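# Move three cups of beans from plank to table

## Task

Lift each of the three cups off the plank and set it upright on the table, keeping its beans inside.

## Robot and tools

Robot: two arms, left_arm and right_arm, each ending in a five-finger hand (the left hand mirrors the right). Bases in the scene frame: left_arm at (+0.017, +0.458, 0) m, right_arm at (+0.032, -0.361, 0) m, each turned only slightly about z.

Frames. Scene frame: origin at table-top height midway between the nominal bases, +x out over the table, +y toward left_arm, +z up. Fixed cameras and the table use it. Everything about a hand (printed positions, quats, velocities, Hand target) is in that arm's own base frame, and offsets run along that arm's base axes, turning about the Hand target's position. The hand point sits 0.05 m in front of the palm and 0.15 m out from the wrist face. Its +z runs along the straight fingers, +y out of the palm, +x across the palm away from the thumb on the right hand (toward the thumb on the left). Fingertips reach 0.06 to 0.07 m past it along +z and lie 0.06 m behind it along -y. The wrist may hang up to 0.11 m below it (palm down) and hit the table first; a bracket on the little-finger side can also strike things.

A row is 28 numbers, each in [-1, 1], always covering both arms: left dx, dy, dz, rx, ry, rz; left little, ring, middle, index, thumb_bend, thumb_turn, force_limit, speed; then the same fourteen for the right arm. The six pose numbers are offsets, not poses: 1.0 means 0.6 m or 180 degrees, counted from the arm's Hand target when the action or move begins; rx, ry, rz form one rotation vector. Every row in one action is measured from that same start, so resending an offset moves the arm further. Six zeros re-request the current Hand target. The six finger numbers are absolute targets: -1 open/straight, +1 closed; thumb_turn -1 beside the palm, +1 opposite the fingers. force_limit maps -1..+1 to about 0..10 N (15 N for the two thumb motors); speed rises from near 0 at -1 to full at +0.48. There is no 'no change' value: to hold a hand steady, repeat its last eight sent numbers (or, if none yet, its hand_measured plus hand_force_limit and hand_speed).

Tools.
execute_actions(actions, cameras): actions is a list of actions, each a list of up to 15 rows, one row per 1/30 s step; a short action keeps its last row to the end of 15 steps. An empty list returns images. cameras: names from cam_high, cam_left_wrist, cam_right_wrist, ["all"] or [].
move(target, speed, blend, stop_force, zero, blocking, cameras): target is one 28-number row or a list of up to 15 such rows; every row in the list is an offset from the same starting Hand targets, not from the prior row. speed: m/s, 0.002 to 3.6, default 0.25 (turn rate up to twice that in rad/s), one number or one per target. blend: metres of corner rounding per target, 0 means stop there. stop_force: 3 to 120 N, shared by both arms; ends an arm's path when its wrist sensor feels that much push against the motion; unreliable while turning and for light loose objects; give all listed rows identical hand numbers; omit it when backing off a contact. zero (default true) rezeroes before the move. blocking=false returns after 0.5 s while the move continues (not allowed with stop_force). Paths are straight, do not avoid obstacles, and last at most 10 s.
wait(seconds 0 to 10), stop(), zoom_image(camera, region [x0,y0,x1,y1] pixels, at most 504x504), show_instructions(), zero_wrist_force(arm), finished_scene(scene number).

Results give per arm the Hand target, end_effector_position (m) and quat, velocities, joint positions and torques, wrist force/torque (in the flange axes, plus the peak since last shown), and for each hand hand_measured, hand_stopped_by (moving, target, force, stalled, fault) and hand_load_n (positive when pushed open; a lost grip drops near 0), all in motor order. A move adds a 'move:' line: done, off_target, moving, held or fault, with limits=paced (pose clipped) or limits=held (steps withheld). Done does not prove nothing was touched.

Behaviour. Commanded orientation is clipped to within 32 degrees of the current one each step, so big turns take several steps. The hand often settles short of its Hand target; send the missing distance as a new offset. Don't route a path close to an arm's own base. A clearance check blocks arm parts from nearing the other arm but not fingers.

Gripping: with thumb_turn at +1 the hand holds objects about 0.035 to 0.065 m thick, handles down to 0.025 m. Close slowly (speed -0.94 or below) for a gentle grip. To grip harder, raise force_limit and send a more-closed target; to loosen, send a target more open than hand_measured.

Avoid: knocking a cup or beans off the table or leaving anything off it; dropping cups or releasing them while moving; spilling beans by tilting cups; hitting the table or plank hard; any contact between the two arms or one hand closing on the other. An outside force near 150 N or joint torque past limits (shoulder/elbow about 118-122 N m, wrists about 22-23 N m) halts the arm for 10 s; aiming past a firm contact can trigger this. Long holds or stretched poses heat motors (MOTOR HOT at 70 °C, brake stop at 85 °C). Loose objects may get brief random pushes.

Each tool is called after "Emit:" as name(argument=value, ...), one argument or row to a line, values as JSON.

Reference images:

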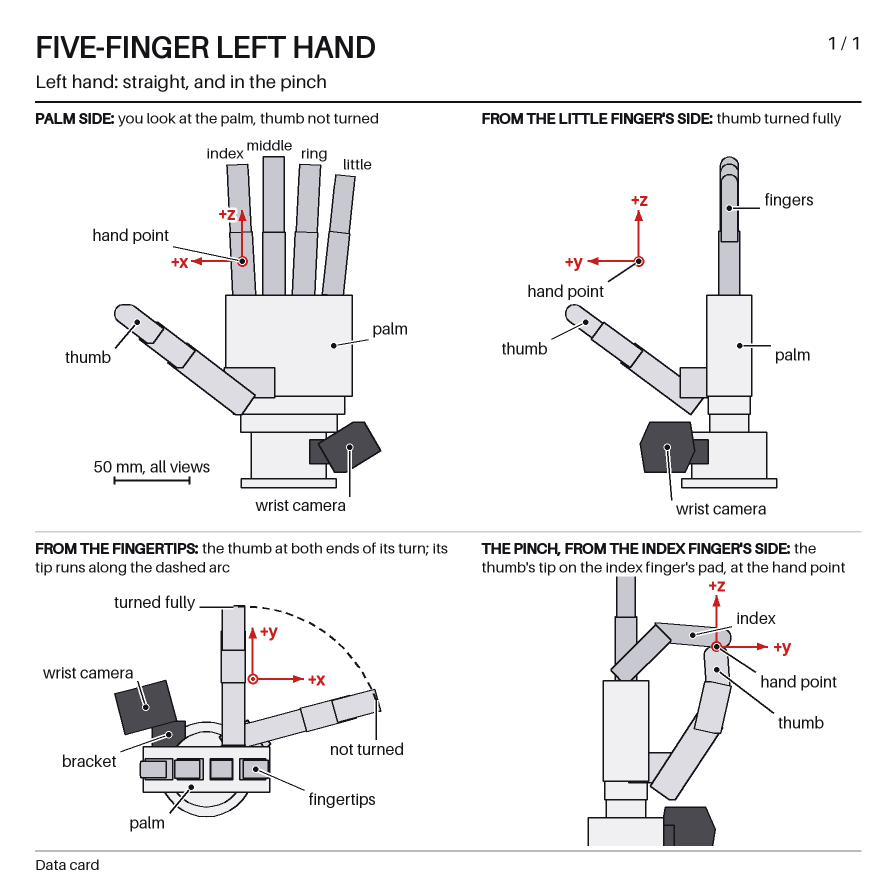

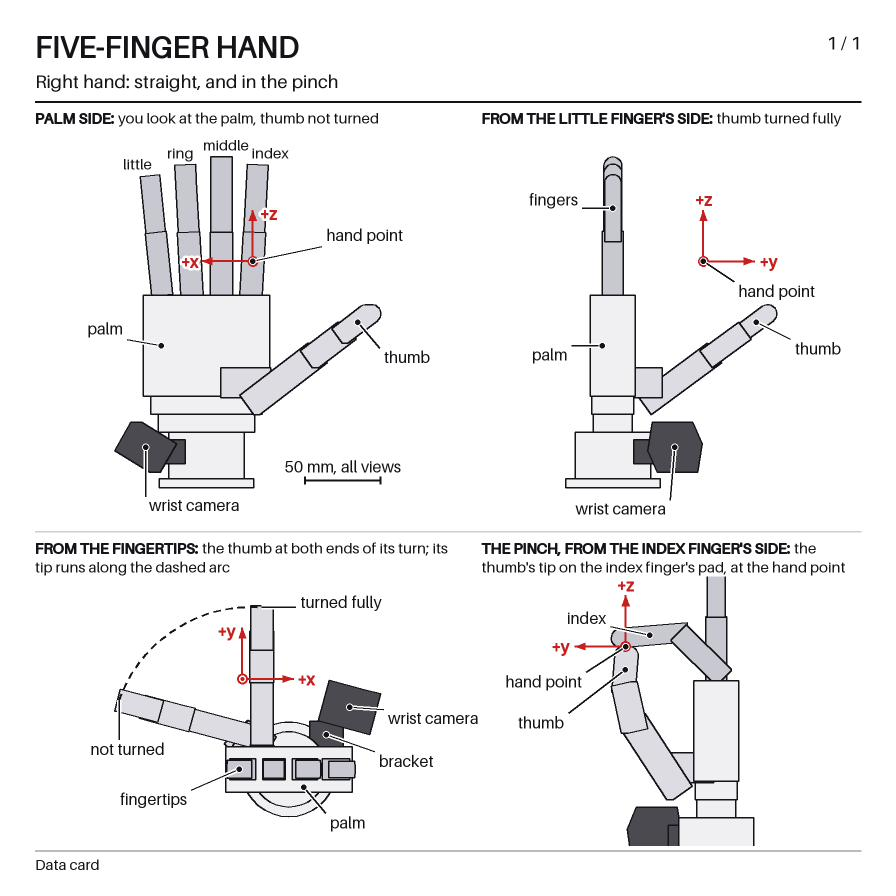

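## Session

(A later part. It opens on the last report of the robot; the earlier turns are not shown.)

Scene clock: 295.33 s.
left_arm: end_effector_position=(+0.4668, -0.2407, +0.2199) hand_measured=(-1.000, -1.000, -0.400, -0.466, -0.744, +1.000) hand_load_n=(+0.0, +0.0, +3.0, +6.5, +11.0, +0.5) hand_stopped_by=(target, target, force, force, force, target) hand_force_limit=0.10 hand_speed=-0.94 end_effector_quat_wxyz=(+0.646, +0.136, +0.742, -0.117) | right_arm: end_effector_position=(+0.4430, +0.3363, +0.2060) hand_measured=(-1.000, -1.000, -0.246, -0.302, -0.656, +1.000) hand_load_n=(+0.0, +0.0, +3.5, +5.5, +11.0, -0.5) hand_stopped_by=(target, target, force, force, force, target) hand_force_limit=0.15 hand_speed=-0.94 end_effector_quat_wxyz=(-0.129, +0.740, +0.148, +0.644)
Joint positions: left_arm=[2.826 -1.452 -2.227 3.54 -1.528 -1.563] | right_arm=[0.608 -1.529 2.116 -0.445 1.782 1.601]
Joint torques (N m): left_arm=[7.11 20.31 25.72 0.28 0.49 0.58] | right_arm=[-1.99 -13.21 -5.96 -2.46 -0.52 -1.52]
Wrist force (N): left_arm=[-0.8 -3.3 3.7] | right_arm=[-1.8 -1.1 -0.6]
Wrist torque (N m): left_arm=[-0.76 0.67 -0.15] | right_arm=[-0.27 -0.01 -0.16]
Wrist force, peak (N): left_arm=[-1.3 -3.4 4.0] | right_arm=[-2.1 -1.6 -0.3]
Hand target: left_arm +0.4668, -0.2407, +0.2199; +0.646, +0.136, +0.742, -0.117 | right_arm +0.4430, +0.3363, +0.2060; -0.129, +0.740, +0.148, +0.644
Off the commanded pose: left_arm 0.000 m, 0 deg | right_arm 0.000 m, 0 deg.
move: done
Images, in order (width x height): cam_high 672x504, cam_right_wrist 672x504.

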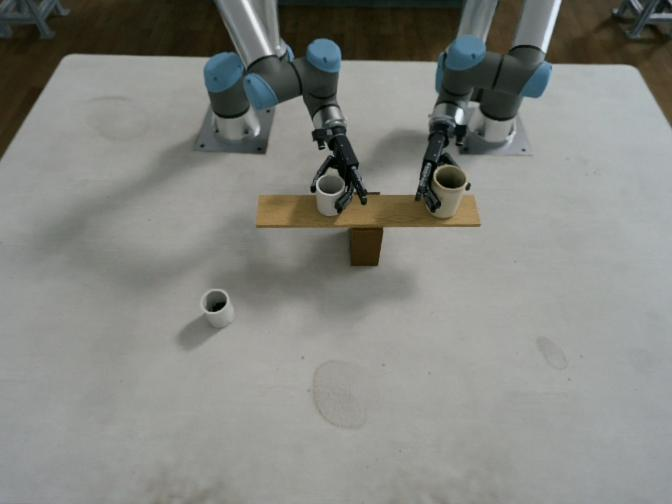

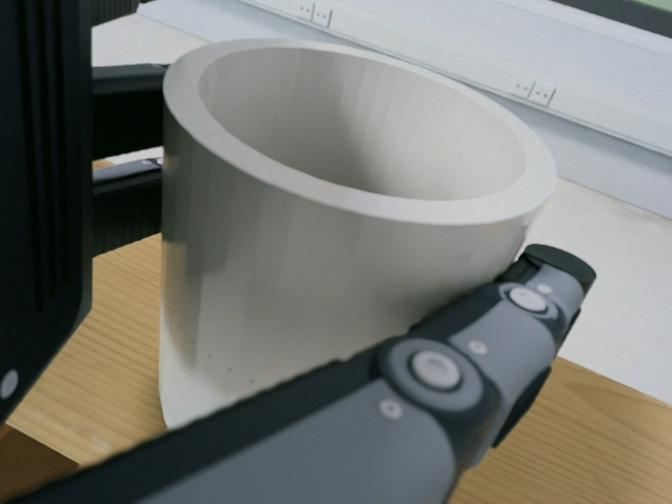

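Emit:
move(
  target=[0,0,0,0,0,0,-1,-1,0.6,0.6,0.5,1,0.1,-0.94,0,0,0.04,0,0,0,-1,-1,0.7,0.7,0.6,1,0.15,-0.94],
  speed=0.06,
)

Emit:
move(
  target=[0,0,0,0,0,0,-1,-1,0.6,0.6,0.5,1,0.1,-0.94,0,0,0,0,0,0,-1,-1,0.75,0.75,0.65,1,0.15,-0.94],
  cameras=["all"],
)

Emit:
zoom_image(
  camera="cam_high",
  region=[250, 100, 500, 240],
)

Scene clock: 302.83 s.
left_arm: end_effector_position=(+0.4668, -0.2407, +0.2199) hand_measured=(-1.000, -1.000, -0.400, -0.466, -0.744, +1.000) hand_load_n=(+0.0, +0.0, +2.5, +6.0, +11.0, +1.0) hand_stopped_by=(target, target, force, force, force, target) hand_force_limit=0.10 hand_speed=-0.94 end_effector_quat_wxyz=(+0.646, +0.136, +0.742, -0.117) | right_arm: end_effector_position=(+0.4430, +0.3363, +0.2299) hand_measured=(-1.000, -1.000, -0.246, -0.302, -0.656, +1.000) hand_load_n=(+0.0, +0.0, +3.5, +1.5, +5.0, +1.5) hand_stopped_by=(target, target, force, force, force, target) hand_force_limit=0.15 hand_speed=-0.94 end_effector_quat_wxyz=(-0.129, +0.740, +0.148, +0.644)
Joint positions: left_arm=[2.826 -1.452 -2.227 3.54 -1.528 -1.563] | right_arm=[0.608 -1.563 2.079 -0.375 1.782 1.601]
Joint torques (N m): left_arm=[6.64 20.82 25.9 0.32 0.7 0.51] | right_arm=[-1.28 -34.06 -37.13 0.22 -0.21 1.52]
Wrist force (N): left_arm=[-0.6 -3.2 3.6] | right_arm=[-2.6 -1.3 -0.1]
Wrist torque (N m): left_arm=[-0.73 0.67 -0.14] | right_arm=[-0.30 -0.01 -0.19]
Wrist force, peak (N): left_arm=[-1.2 -3.4 3.9] | right_arm=[-2.7 -1.6 -0.2]
Hand target: left_arm +0.4668, -0.2407, +0.2199; +0.646, +0.136, +0.742, -0.117 | right_arm +0.4430, +0.3363, +0.2300; -0.129, +0.740, +0.148, +0.644
Off the commanded pose: left_arm 0.000 m, 0 deg | right_arm 0.000 m, 0 deg.
move: done

Scene clock: 303.33 s.
left_arm: end_effector_position=(+0.4668, -0.2407, +0.2199) hand_measured=(-1.000, -1.000, -0.400, -0.466, -0.744, +1.000) hand_load_n=(+0.0, +0.5, +3.0, +6.0, +10.5, +1.0) hand_stopped_by=(target, target, force, force, force, target) hand_force_limit=0.10 hand_speed=-0.94 end_effector_quat_wxyz=(+0.646, +0.136, +0.742, -0.117) | right_arm: end_effector_position=(+0.4430, +0.3363, +0.2300) hand_measured=(-1.000, -1.000, -0.230, -0.276, -0.656, +1.000) hand_load_n=(+0.0, +0.0, +4.5, +5.5, +10.5, -0.5) hand_stopped_by=(target, target, force, force, force, target) hand_force_limit=0.15 hand_speed=-0.94 end_effector_quat_wxyz=(-0.129, +0.740, +0.148, +0.644)
Joint positions: left_arm=[2.826 -1.452 -2.227 3.54 -1.528 -1.563] | right_arm=[0.608 -1.563 2.079 -0.375 1.782 1.601]
Joint torques (N m): left_arm=[6.59 20.44 25.4 0.3 0.59 0.54] | right_arm=[-2.45 -34.74 -37.62 0.25 -0.09 1.42]
Wrist force (N): left_arm=[-0.3 -3.3 3.7] | right_arm=[-2.6 -1.4 -0.2]
Wrist torque (N m): left_arm=[-0.75 0.67 -0.13] | right_arm=[-0.32 -0.01 -0.19]
Wrist force, peak (N): left_arm=[-0.2 -3.2 4.0] | right_arm=[-2.6 -1.5 -0.5]
Hand target: left_arm +0.4668, -0.2407, +0.2199; +0.646, +0.136, +0.742, -0.117 | right_arm +0.4430, +0.3363, +0.2300; -0.129, +0.740, +0.148, +0.644
Off the commanded pose: left_arm 0.000 m, 0 deg | right_arm 0.000 m, 0 deg.
move: done

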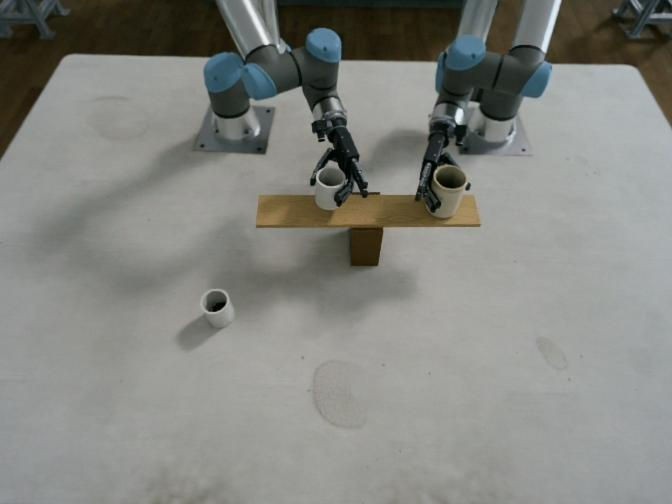

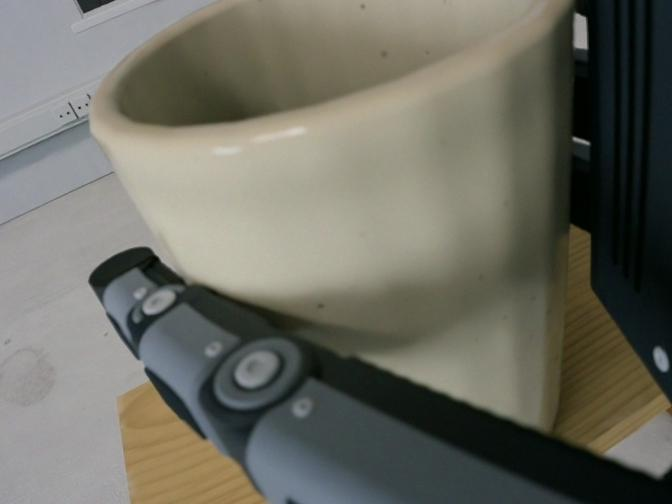

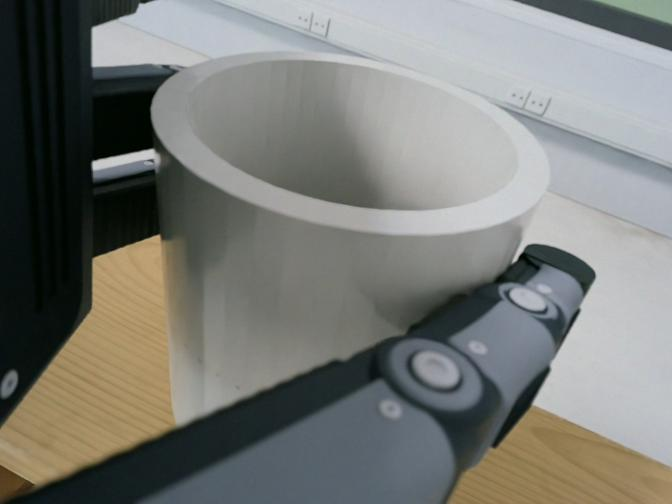

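Scaled by 2.016 from the camera's 672x504 image, which has a finer 960x720 frame.

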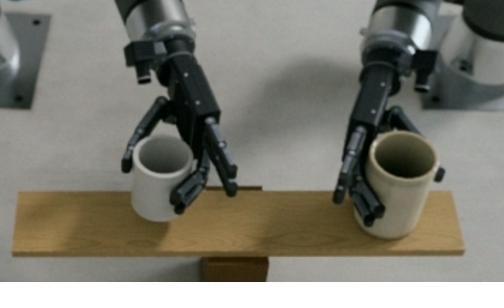

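Emit:
move(
  target=[
    [0,0,0.035,0,0,0,-1,-1,0.6,0.6,0.5,1,0.1,-0.94,0,0,0.16,0,0,0,-1,-1,0.75,0.75,0.65,1,0.15,-0.94],
    [0,0,0.035,0,0,0,-1,-1,0.6,0.6,0.5,1,0.1,-0.94,0.3155,-0.6938,0.16,0,0,0,-1,-1,0.75,0.75,0.65,1,0.15,-0.94],
    [0,0,0.035,0,0,0,-1,-1,0.6,0.6,0.5,1,0.1,-0.94,0.3155,-0.6938,-0.23,0,0,0,-1,-1,0.75,0.75,0.65,1,0.15,-0.94],
  ],
  speed=0.2,
  blend=[0.04,0.05,0],
  cameras=["all"],
)

Emit:
zoom_image(
  camera="cam_high",
  region=[250, 100, 500, 240],
)

Scene clock: 312.20 s.
left_arm: end_effector_position=(+0.4668, -0.2407, +0.2409) hand_measured=(-1.000, -1.000, -0.400, -0.466, -0.744, +1.000) hand_load_n=(+0.0, +0.0, +4.0, +1.0, +6.0, +2.5) hand_stopped_by=(target, target, force, force, force, target) hand_force_limit=0.10 hand_speed=-0.94 end_effector_quat_wxyz=(+0.646, +0.136, +0.742, -0.117) | right_arm: end_effector_position=(+0.6323, -0.0800, +0.0920) hand_measured=(-1.000, -1.000, -0.230, -0.276, -0.656, +1.000) hand_load_n=(+0.0, +0.0, +4.5, +5.0, +10.0, -0.5) hand_stopped_by=(target, target, force, force, force, target) hand_force_limit=0.15 hand_speed=-0.94 end_effector_quat_wxyz=(-0.129, +0.740, +0.148, +0.644)
Joint positions: left_arm=[2.826 -1.422 -2.191 3.474 -1.528 -1.563] | right_arm=[-0.636 -1.191 2.077 -0.621 0.555 1.345]
Joint torques (N m): left_arm=[1.96 24.17 33.1 0.42 -1.19 -0.97] | right_arm=[5.26 -21.9 -0.36 -2.11 1.19 1.8]
Wrist force (N): left_arm=[0.6 -3.0 3.6] | right_arm=[-2.2 -0.9 -0.2]
Wrist torque (N m): left_arm=[-0.70 0.71 -0.12] | right_arm=[-0.24 -0.08 -0.17]
Wrist force, peak (N): left_arm=[0.1 -3.2 4.2] | right_arm=[-2.3 -3.8 -1.6]
Hand target: left_arm +0.4668, -0.2407, +0.2409; +0.646, +0.136, +0.742, -0.117 | right_arm +0.6323, -0.0800, +0.0920; -0.129, +0.740, +0.148, +0.644
Off the commanded pose: left_arm 0.000 m, 0 deg | right_arm 0.000 m, 0 deg.
move: done

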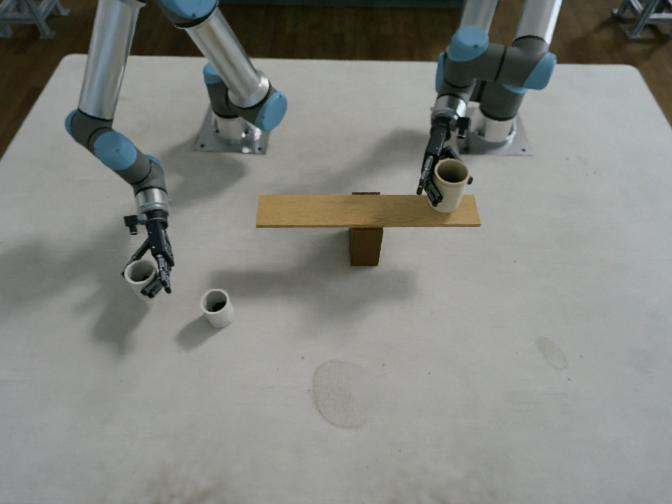

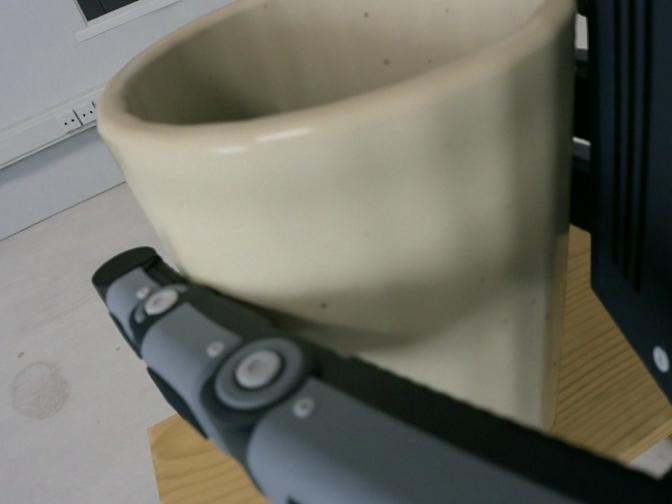

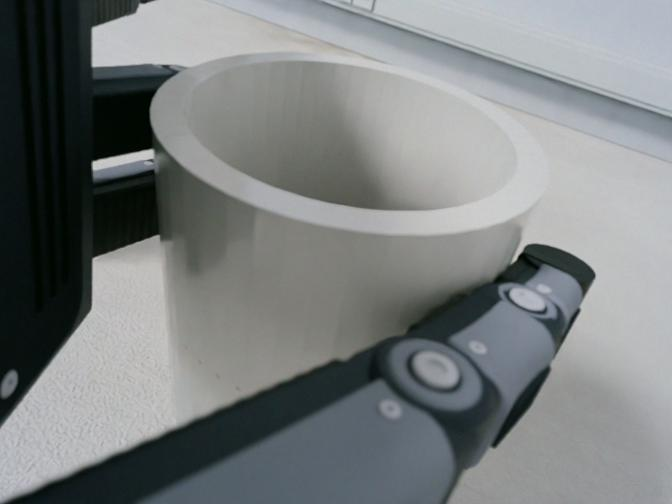

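Scaled by 2.016 from the camera's 672x504 image, which has a finer 960x720 frame.

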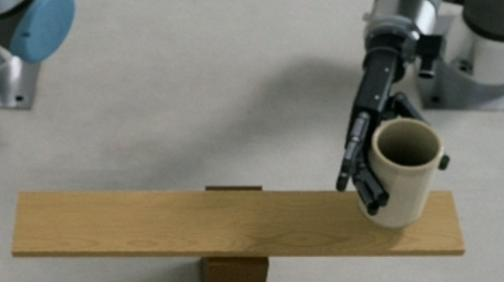

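Emit:
move(
  target=[0,0,0,0,0,0,-1,-1,0.65,0.65,0.55,1,0.15,-0.94,0,0,-0.11,0,0,0,-1,-1,0.75,0.75,0.65,1,0.15,-0.94],
  speed=0.03,
  stop_force=3,
  cameras=["cam_high","cam_right_wrist"],
)

Emit:
zoom_image(
  camera="cam_high",
  region=[90, 200, 250, 340],
)

Scene clock: 317.40 s.
left_arm: end_effector_position=(+0.4668, -0.2407, +0.2409) hand_measured=(-1.000, -1.000, -0.392, -0.440, -0.742, +1.000) hand_load_n=(+0.0, +0.0, +3.0, +6.5, +11.0, +1.0) hand_stopped_by=(target, target, force, force, force, target) hand_force_limit=0.15 hand_speed=-0.94 end_effector_quat_wxyz=(+0.646, +0.136, +0.742, -0.117) | right_arm: end_effector_position=(+0.6322, -0.0800, +0.0463) hand_measured=(-1.000, -1.000, -0.230, -0.276, -0.656, +1.000) hand_load_n=(+0.0, +0.0, +4.5, +5.0, +9.5, +0.0) hand_stopped_by=(target, target, force, force, force, target) hand_force_limit=0.15 hand_speed=-0.94 end_effector_quat_wxyz=(-0.129, +0.740, +0.148, +0.644)
Joint positions: left_arm=[2.826 -1.422 -2.191 3.474 -1.528 -1.563] | right_arm=[-0.636 -1.091 2.099 -0.742 0.555 1.344]
Joint torques (N m): left_arm=[2.26 23.95 32.74 0.57 -1.3 -1.1] | right_arm=[-3.43 -48.19 -27.03 1.16 -1.21 -0.17]
Wrist force (N): left_arm=[0.8 -3.1 3.6] | right_arm=[-2.7 -1.0 0.0]
Wrist torque (N m): left_arm=[-0.72 0.69 -0.11] | right_arm=[-0.27 -0.03 -0.18]
Wrist force, peak (N): left_arm=[0.7 -3.3 3.9] | right_arm=[-2.7 -1.2 0.1]
Hand target: left_arm +0.4668, -0.2407, +0.2409; +0.646, +0.136, +0.742, -0.117 | right_arm +0.6322, -0.0800, +0.0463; -0.129, +0.740, +0.148, +0.644 (not the last commanded pose)
Off the commanded pose: left_arm 0.000 m, 0 deg | right_arm 0.020 m, 0 deg.
move: contact (right_arm)
Images, in order (width x height): cam_high 672x504, cam_right_wrist 672x504.

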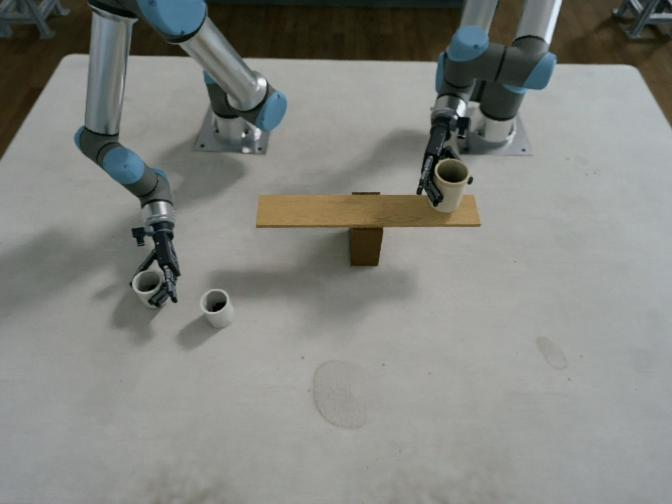

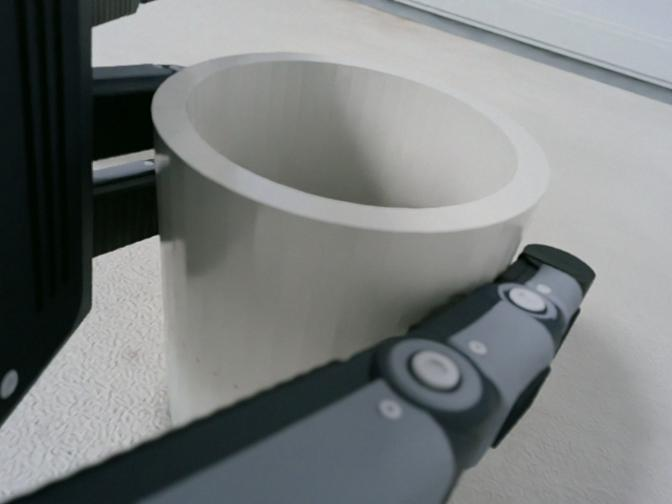

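Scaled by 3.150 from the camera's 672x504 image, which has a finer 960x720 frame.

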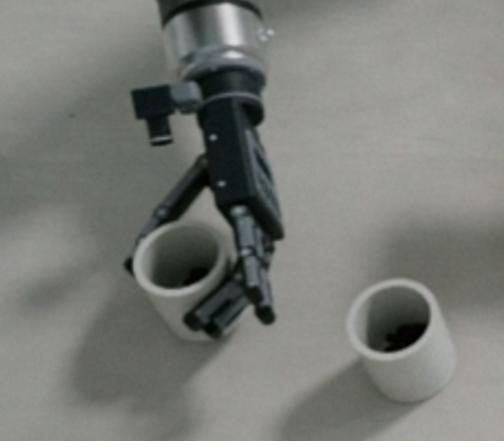

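Emit:
move(
  target=[0,0,0,0,0,0,-1,-1,0.65,0.65,0.55,1,0.15,-0.94,0,0,-0.01,0,0,0,-1,-1,0.75,0.75,0.65,1,0.15,-0.94],
  speed=0.01,
  stop_force=3,
)

Scene clock: 320.33 s.
left_arm: end_effector_position=(+0.4668, -0.2407, +0.2409) hand_measured=(-1.000, -1.000, -0.392, -0.440, -0.742, +1.000) hand_load_n=(+0.0, +0.0, +3.0, +6.0, +11.0, +1.0) hand_stopped_by=(target, target, force, force, force, target) hand_force_limit=0.15 hand_speed=-0.94 end_effector_quat_wxyz=(+0.646, +0.136, +0.742, -0.117) | right_arm: end_effector_position=(+0.6323, -0.0801, +0.0458) hand_measured=(-1.000, -1.000, -0.230, -0.276, -0.656, +1.000) hand_load_n=(+0.0, +0.0, +4.5, +4.5, +10.0, +0.0) hand_stopped_by=(target, target, force, force, force, target) hand_force_limit=0.15 hand_speed=-0.94 end_effector_quat_wxyz=(-0.129, +0.740, +0.148, +0.644)
Joint positions: left_arm=[2.826 -1.422 -2.191 3.474 -1.528 -1.563] | right_arm=[-0.636 -1.089 2.099 -0.744 0.555 1.344]
Joint torques (N m): left_arm=[3.11 23.93 32.64 0.61 -1.25 -1.03] | right_arm=[-2.49 -47.6 -2.99 1.14 -1.21 -0.79]
Wrist force (N): left_arm=[0.8 -3.3 3.5] | right_arm=[-0.8 -1.4 -0.2]
Wrist torque (N m): left_arm=[-0.75 0.68 -0.10] | right_arm=[-0.28 -0.10 -0.10]
Wrist force, peak (N): left_arm=[0.9 -3.3 3.8] | right_arm=[-2.8 -1.1 -0.3]
Hand target: left_arm +0.4668, -0.2407, +0.2409; +0.646, +0.136, +0.742, -0.117 | right_arm +0.6323, -0.0801, +0.0458; -0.129, +0.740, +0.148, +0.644 (not the last commanded pose)
Off the commanded pose: left_arm 0.000 m, 0 deg | right_arm 0.005 m, 0 deg.
move: contact (right_arm)

Emit:
move(
  target=[
    [0,0,0,0,0,0,-1,-1,0.65,0.65,0.55,1,0.15,-0.94,0,0,0,0,0,0,-1,-1,-1,-1,-1,1,0.15,-0.82],
    [0,0,0.12,0,0,0,-1,-1,0.65,0.65,0.55,1,0.15,-0.94,0,0,0.3,0,0,0,-1,-1,-1,-1,-1,1,0.15,-0.82],
  ],
  speed=[0.2,0.2],
  cameras=["all"],
)

Emit:
zoom_image(
  camera="cam_high",
  region=[90, 200, 250, 340],
)

Scene clock: 325.53 s.
left_arm: end_effector_position=(+0.4668, -0.2407, +0.3129) hand_measured=(-1.000, -1.000, -0.392, -0.440, -0.742, +1.000) hand_load_n=(+0.0, +0.0, +3.0, +6.0, +11.0, +1.0) hand_stopped_by=(target, target, force, force, force, target) hand_force_limit=0.15 hand_speed=-0.94 end_effector_quat_wxyz=(+0.646, +0.136, +0.742, -0.117) | right_arm: end_effector_position=(+0.6323, -0.0801, +0.2258) hand_measured=(-1.000, -1.000, -1.000, -1.000, -1.000, +1.000) hand_load_n=(+0.0, +0.0, +0.0, +0.0, +0.0, +0.5) hand_stopped_by=(target, target, target, target, target, target) hand_force_limit=0.15 hand_speed=-0.82 end_effector_quat_wxyz=(-0.129, +0.740, +0.148, +0.644)
Joint positions: left_arm=[2.826 -1.351 -2.05 3.262 -1.528 -1.563] | right_arm=[-0.636 -1.416 1.937 -0.256 0.555 1.344]
Joint torques (N m): left_arm=[-6.66 22.07 34.56 0.47 1 -1.07] | right_arm=[-3.14 -39.63 -35.75 1.16 -1.33 -2.07]
Wrist force (N): left_arm=[1.0 -3.5 3.4] | right_arm=[-0.5 -1.4 -0.3]
Wrist torque (N m): left_arm=[-0.81 0.65 -0.04] | right_arm=[-0.31 -0.03 -0.09]
Wrist force, peak (N): left_arm=[0.9 -3.7 3.6] | right_arm=[-1.6 -1.4 -0.2]
Hand target: left_arm +0.4668, -0.2407, +0.3129; +0.646, +0.136, +0.742, -0.117 | right_arm +0.6323, -0.0801, +0.2258; -0.129, +0.740, +0.148, +0.644
Off the commanded pose: left_arm 0.000 m, 0 deg | right_arm 0.000 m, 0 deg.
move: done

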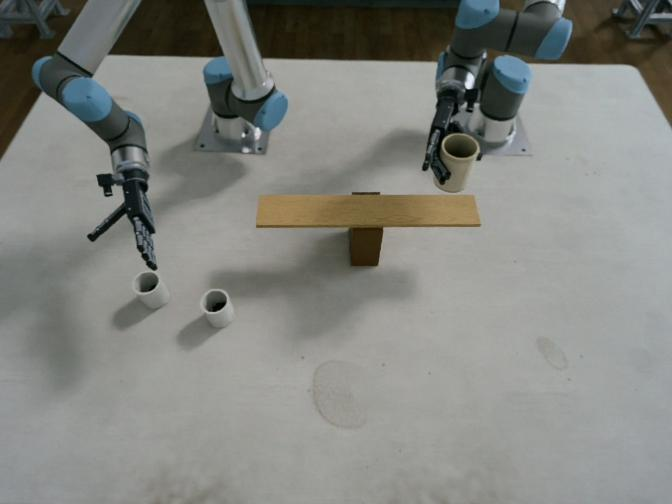

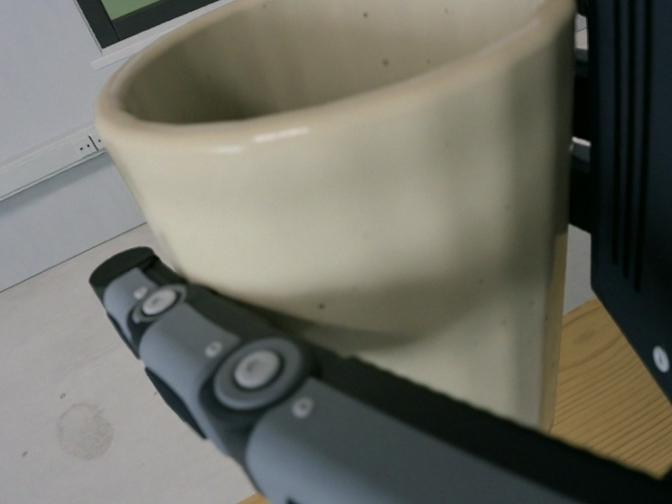

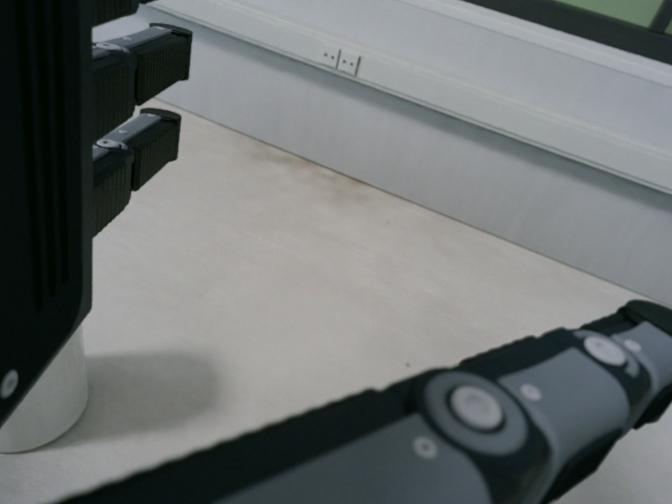

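Scaled by 3.150 from the camera's 672x504 image, which has a finer 960x720 frame.

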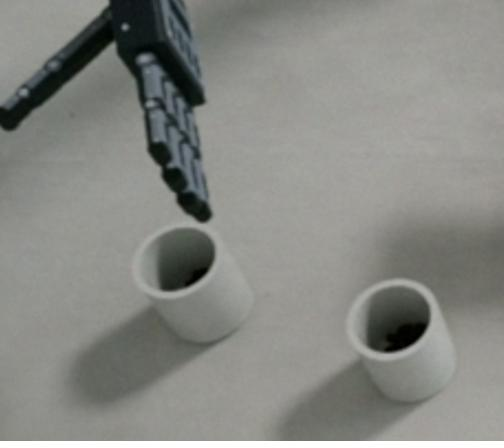

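Emit:
move(
  target=[
    [0.326,0.2957,0.02,0,0,0,-1,-1,0.65,0.65,0.55,1,0.15,-0.94,0,0,0,0,0,0,-1,-1,-1,-1,-1,1,0.15,-0.82],
    [0.326,0.2957,-0.355,0,0,0,-1,-1,0.65,0.65,0.55,1,0.15,-0.94,0,0,0,0,0,0,-1,-1,-1,-1,-1,1,0.15,-0.82],
  ],
  speed=0.2,
  blend=[0.04,0],
  cameras=["cam_high","cam_left_wrist"],
)

Emit:
move(
  target=[0,0,-0.11,0,0,0,-1,-1,0.65,0.65,0.55,1,0.15,-0.94,0,0,0,0,0,0,-1,-1,-1,-1,-1,1,0.15,-0.82],
  speed=0.025,
  stop_force=3,
  cameras=["cam_high","cam_left_wrist"],
)

Emit:
zoom_image(
  camera="cam_high",
  region=[430, 200, 610, 340],
)

Scene clock: 333.20 s.
left_arm: end_effector_position=(+0.6624, -0.0632, +0.1000) hand_measured=(-1.000, -1.000, -0.392, -0.440, -0.742, +1.000) hand_load_n=(+0.0, +0.0, +4.0, +3.0, +8.5, +2.5) hand_stopped_by=(target, target, force, force, force, target) hand_force_limit=0.15 hand_speed=-0.94 end_effector_quat_wxyz=(+0.646, +0.136, +0.742, -0.117) | right_arm: end_effector_position=(+0.6323, -0.0801, +0.2258) hand_measured=(-1.000, -1.000, -1.000, -1.000, -1.000, +1.000) hand_load_n=(+0.0, +0.0, +0.0, +0.0, +0.0, +0.0) hand_stopped_by=(target, target, target, target, target, target) hand_force_limit=0.15 hand_speed=-0.82 end_effector_quat_wxyz=(-0.129, +0.740, +0.148, +0.644)
Joint positions: left_arm=[3.387 -1.937 -2.06 3.828 -0.973 -1.474] | right_arm=[-0.636 -1.416 1.937 -0.256 0.555 1.344]
Joint torques (N m): left_arm=[-8.22 19.47 4.11 3.39 -1.32 -0.94] | right_arm=[-3.74 -32.39 -34.58 1.45 -1.29 -1.85]
Wrist force (N): left_arm=[1.0 -3.2 4.1] | right_arm=[-0.6 -1.1 -0.4]
Wrist torque (N m): left_arm=[-0.93 0.61 -0.19] | right_arm=[-0.26 -0.03 -0.08]
Wrist force, peak (N): left_arm=[1.0 -8.0 4.2] | right_arm=[-0.6 -1.7 -0.6]
Hand target: left_arm +0.6624, -0.0633, +0.0999; +0.646, +0.136, +0.742, -0.117 | right_arm +0.6323, -0.0801, +0.2258; -0.129, +0.740, +0.148, +0.644
Off the commanded pose: left_arm 0.000 m, 0 deg | right_arm 0.000 m, 0 deg.
move: done
Images, in order (width x height): cam_high 672x504, cam_left_wrist 672x504.

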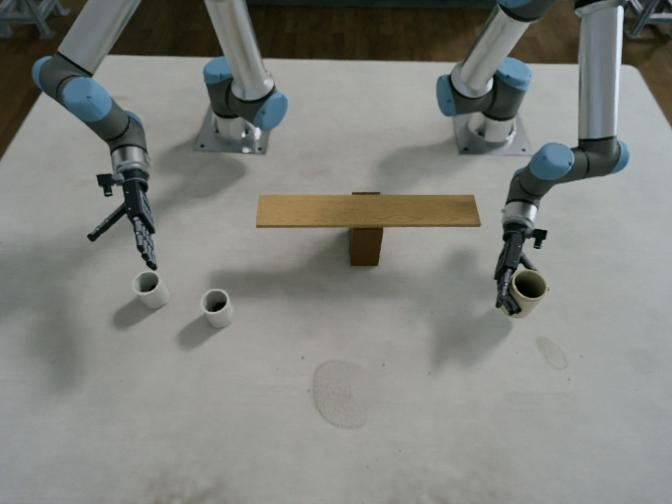

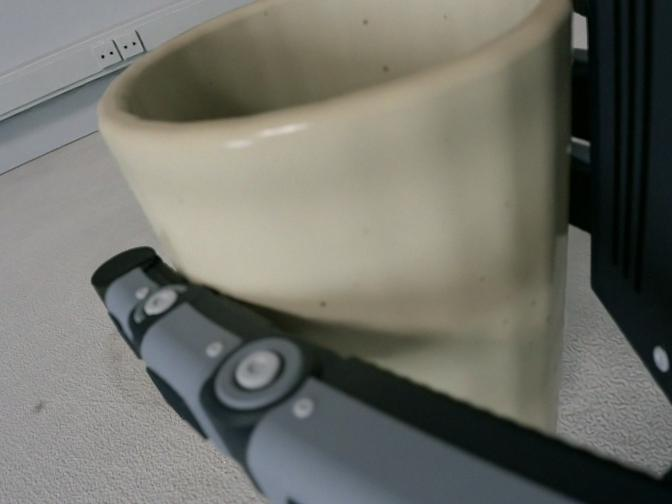

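Scene clock: 336.00 s.
left_arm: end_effector_position=(+0.6624, -0.0633, +0.0616) hand_measured=(-1.000, -1.000, -0.392, -0.440, -0.742, +1.000) hand_load_n=(+0.0, +0.0, +4.0, +3.0, +8.5, +2.5) hand_stopped_by=(target, target, force, force, force, target) hand_force_limit=0.15 hand_speed=-0.94 end_effector_quat_wxyz=(+0.646, +0.136, +0.742, -0.117) | right_arm: end_effector_position=(+0.6323, -0.0801, +0.2258) hand_measured=(-1.000, -1.000, -1.000, -1.000, -1.000, +1.000) hand_load_n=(+0.0, +0.0, +0.0, +0.0, +0.0, +0.0) hand_stopped_by=(target, target, target, target, target, target) hand_force_limit=0.15 hand_speed=-0.82 end_effector_quat_wxyz=(-0.129, +0.740, +0.148, +0.644)
Joint positions: left_arm=[3.387 -2.018 -2.082 3.931 -0.973 -1.473] | right_arm=[-0.636 -1.416 1.937 -0.256 0.555 1.344]
Joint torques (N m): left_arm=[-3.89 43.95 25.6 0.05 0.38 0.69] | right_arm=[-3.85 -25.84 -35.49 1.31 -1.15 -1.87]
Wrist force (N): left_arm=[1.0 -3.0 3.8] | right_arm=[-0.6 -1.4 -0.3]
Wrist torque (N m): left_arm=[-0.87 0.58 -0.20] | right_arm=[-0.30 -0.02 -0.09]
Wrist force, peak (N): left_arm=[-8.3 -4.6 -0.6] | right_arm=[-1.0 -1.5 -0.6]
Hand target: left_arm +0.6624, -0.0633, +0.0616; +0.646, +0.136, +0.742, -0.117 (not the last commanded pose) | right_arm +0.6323, -0.0801, +0.2258; -0.129, +0.740, +0.148, +0.644
Off the commanded pose: left_arm 0.028 m, 0 deg | right_arm 0.000 m, 0 deg.
move: contact (left_arm)
Images, in order (width x height): cam_high 672x504, cam_left_wrist 672x504.

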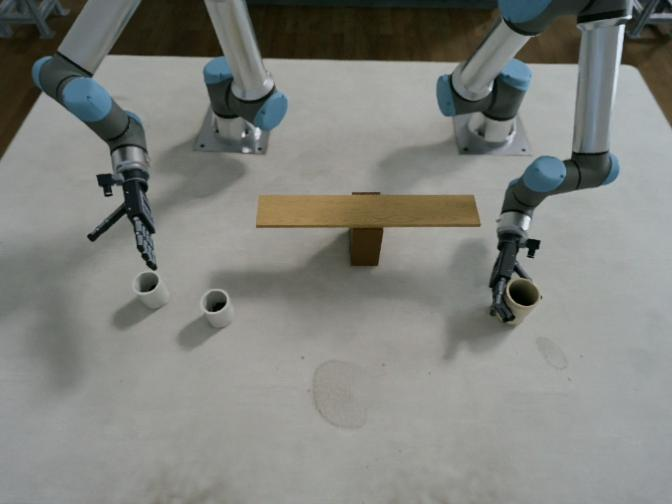

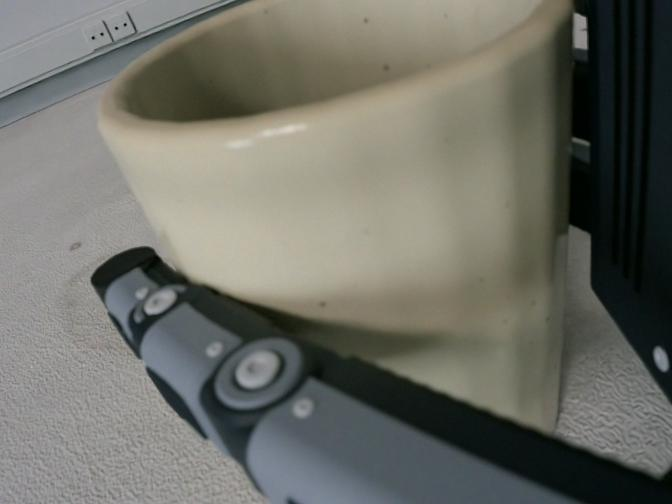

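Scaled by 2.800 from the camera's 672x504 image, which has a finer 960x720 frame.

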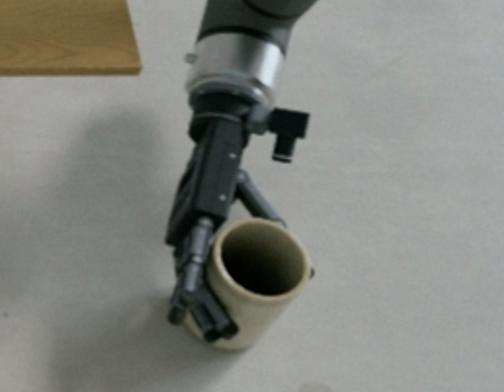

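Emit:
move(
  target=[0,0,-0.01,0,0,0,-1,-1,0.65,0.65,0.55,1,0.15,-0.94,0,0,0,0,0,0,-1,-1,-1,-1,-1,1,0.15,-0.82],
  speed=0.01,
  stop_force=3,
)

Scene clock: 338.67 s.
left_arm: end_effector_position=(+0.6625, -0.0632, +0.0612) hand_measured=(-1.000, -1.000, -0.392, -0.440, -0.742, +1.000) hand_load_n=(+0.0, +0.0, +3.5, +3.0, +9.0, +0.5) hand_stopped_by=(target, target, force, force, force, target) hand_force_limit=0.15 hand_speed=-0.94 end_effector_quat_wxyz=(+0.646, +0.136, +0.742, -0.117) | right_arm: end_effector_position=(+0.6323, -0.0801, +0.2258) hand_measured=(-1.000, -1.000, -1.000, -1.000, -1.000, +1.000) hand_load_n=(+0.0, +0.0, +0.0, +0.0, +0.0, +0.0) hand_stopped_by=(target, target, target, target, target, target) hand_force_limit=0.15 hand_speed=-0.82 end_effector_quat_wxyz=(-0.129, +0.740, +0.148, +0.644)
Joint positions: left_arm=[3.387 -2.019 -2.082 3.932 -0.973 -1.473] | right_arm=[-0.636 -1.416 1.937 -0.256 0.555 1.344]
Joint torques (N m): left_arm=[-3.21 42.54 23.52 -0.3 0.41 0.93] | right_arm=[-3.25 -23.22 -35.12 1.61 -1.26 -1.76]
Wrist force (N): left_arm=[-2.8 -3.5 2.2] | right_arm=[-0.6 -1.3 -0.2]
Wrist torque (N m): left_arm=[-0.89 0.55 -0.25] | right_arm=[-0.30 -0.03 -0.09]
Wrist force, peak (N): left_arm=[-7.1 -4.2 0.5] | right_arm=[-0.7 -1.5 -0.7]
Hand target: left_arm +0.6625, -0.0632, +0.0612; +0.646, +0.136, +0.742, -0.117 (not the last commanded pose) | right_arm +0.6323, -0.0801, +0.2258; -0.129, +0.740, +0.148, +0.644
Off the commanded pose: left_arm 0.006 m, 0 deg | right_arm 0.000 m, 0 deg.
move: contact (left_arm)

Emit:
move(
  target=[
    [0,0,0,0,0,0,-1,-1,-1,-1,-1,1,0.15,-0.85,0,0,0,0,0,0,-1,-1,-1,-1,-1,1,0.15,-0.82],
    [0,0,0.3,0,0,0,-1,-1,-1,-1,-1,1,0.15,-0.85,0,0,0.05,0,0,0,-1,-1,-1,-1,-1,1,0.15,-0.82],
  ],
  speed=[0.2,0.2],
  cameras=["all"],
)

Emit:
zoom_image(
  camera="cam_high",
  region=[430, 200, 610, 340],
)

Emit:
zoom_image(
  camera="cam_high",
  region=[90, 200, 250, 340],
)

Scene clock: 343.83 s.
left_arm: end_effector_position=(+0.6625, -0.0632, +0.2412) hand_measured=(-1.000, -1.000, -1.000, -1.000, -1.000, +1.000) hand_load_n=(+0.0, +0.0, +0.0, +0.0, +0.0, +0.5) hand_stopped_by=(target, target, target, target, target, target) hand_force_limit=0.15 hand_speed=-0.85 end_effector_quat_wxyz=(+0.646, +0.136, +0.742, -0.117) | right_arm: end_effector_position=(+0.6323, -0.0801, +0.2558) hand_measured=(-1.000, -1.000, -1.000, -1.000, -1.000, +1.000) hand_load_n=(+0.0, +0.0, +0.0, +0.0, +0.0, +0.0) hand_stopped_by=(target, target, target, target, target, target) hand_force_limit=0.15 hand_speed=-0.82 end_effector_quat_wxyz=(-0.129, +0.740, +0.148, +0.644)
Joint positions: left_arm=[3.387 -1.713 -1.902 3.447 -0.973 -1.474] | right_arm=[-0.636 -1.451 1.892 -0.175 0.555 1.344]
Joint torques (N m): left_arm=[9.19 35.43 31.51 -0.39 1.39 1.13] | right_arm=[4.55 -37.25 -35.92 1.42 0.03 -1.81]
Wrist force (N): left_arm=[-2.4 -2.6 3.5] | right_arm=[-0.5 -1.3 -0.2]
Wrist torque (N m): left_arm=[-0.75 0.65 -0.13] | right_arm=[-0.29 -0.05 -0.08]
Wrist force, peak (N): left_arm=[-3.7 -2.5 3.3] | right_arm=[-0.8 -1.6 -0.5]
Hand target: left_arm +0.6625, -0.0632, +0.2412; +0.646, +0.136, +0.742, -0.117 | right_arm +0.6323, -0.0801, +0.2558; -0.129, +0.740, +0.148, +0.644
Off the commanded pose: left_arm 0.000 m, 0 deg | right_arm 0.000 m, 0 deg.
move: done

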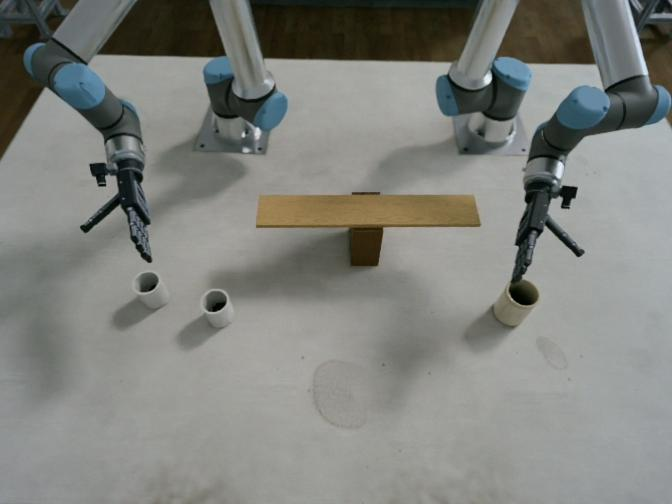

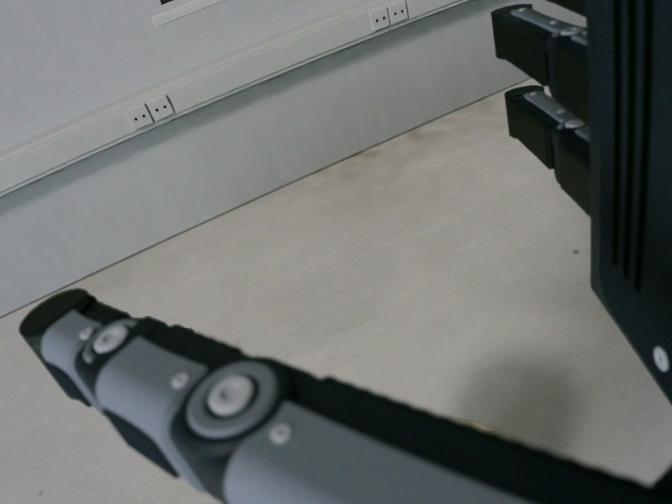

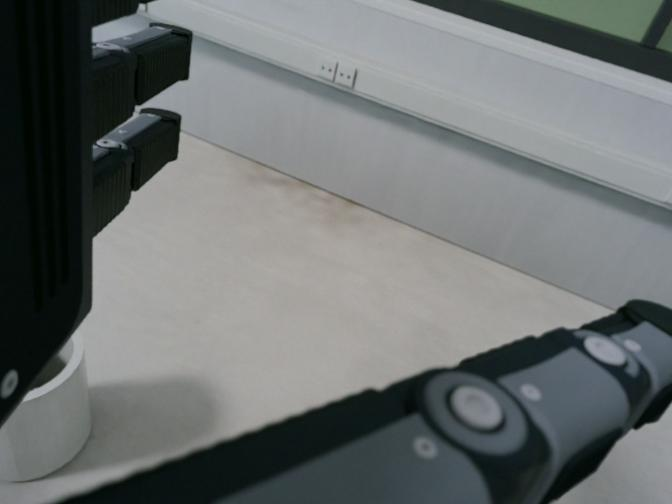

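Scaled by 2.800 from the camera's 672x504 image, which has a finer 960x720 frame.

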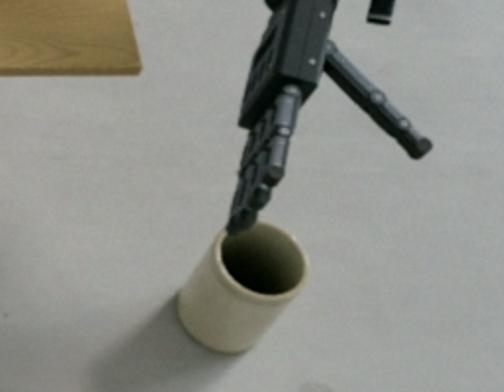

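Scaled by 3.150 from the camera's 672x504 image, which has a finer 960x720 frame.

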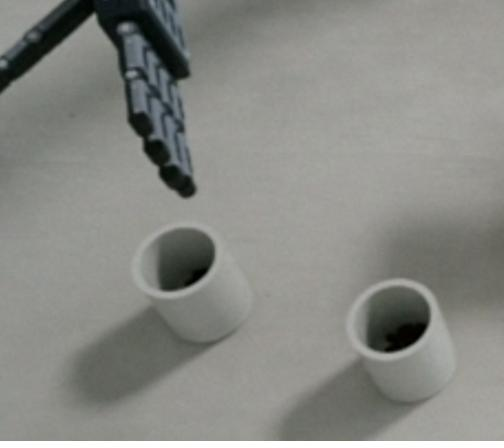

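Emit:
finished_scene(
  scene=1,
)

The scene is finished: the task was done.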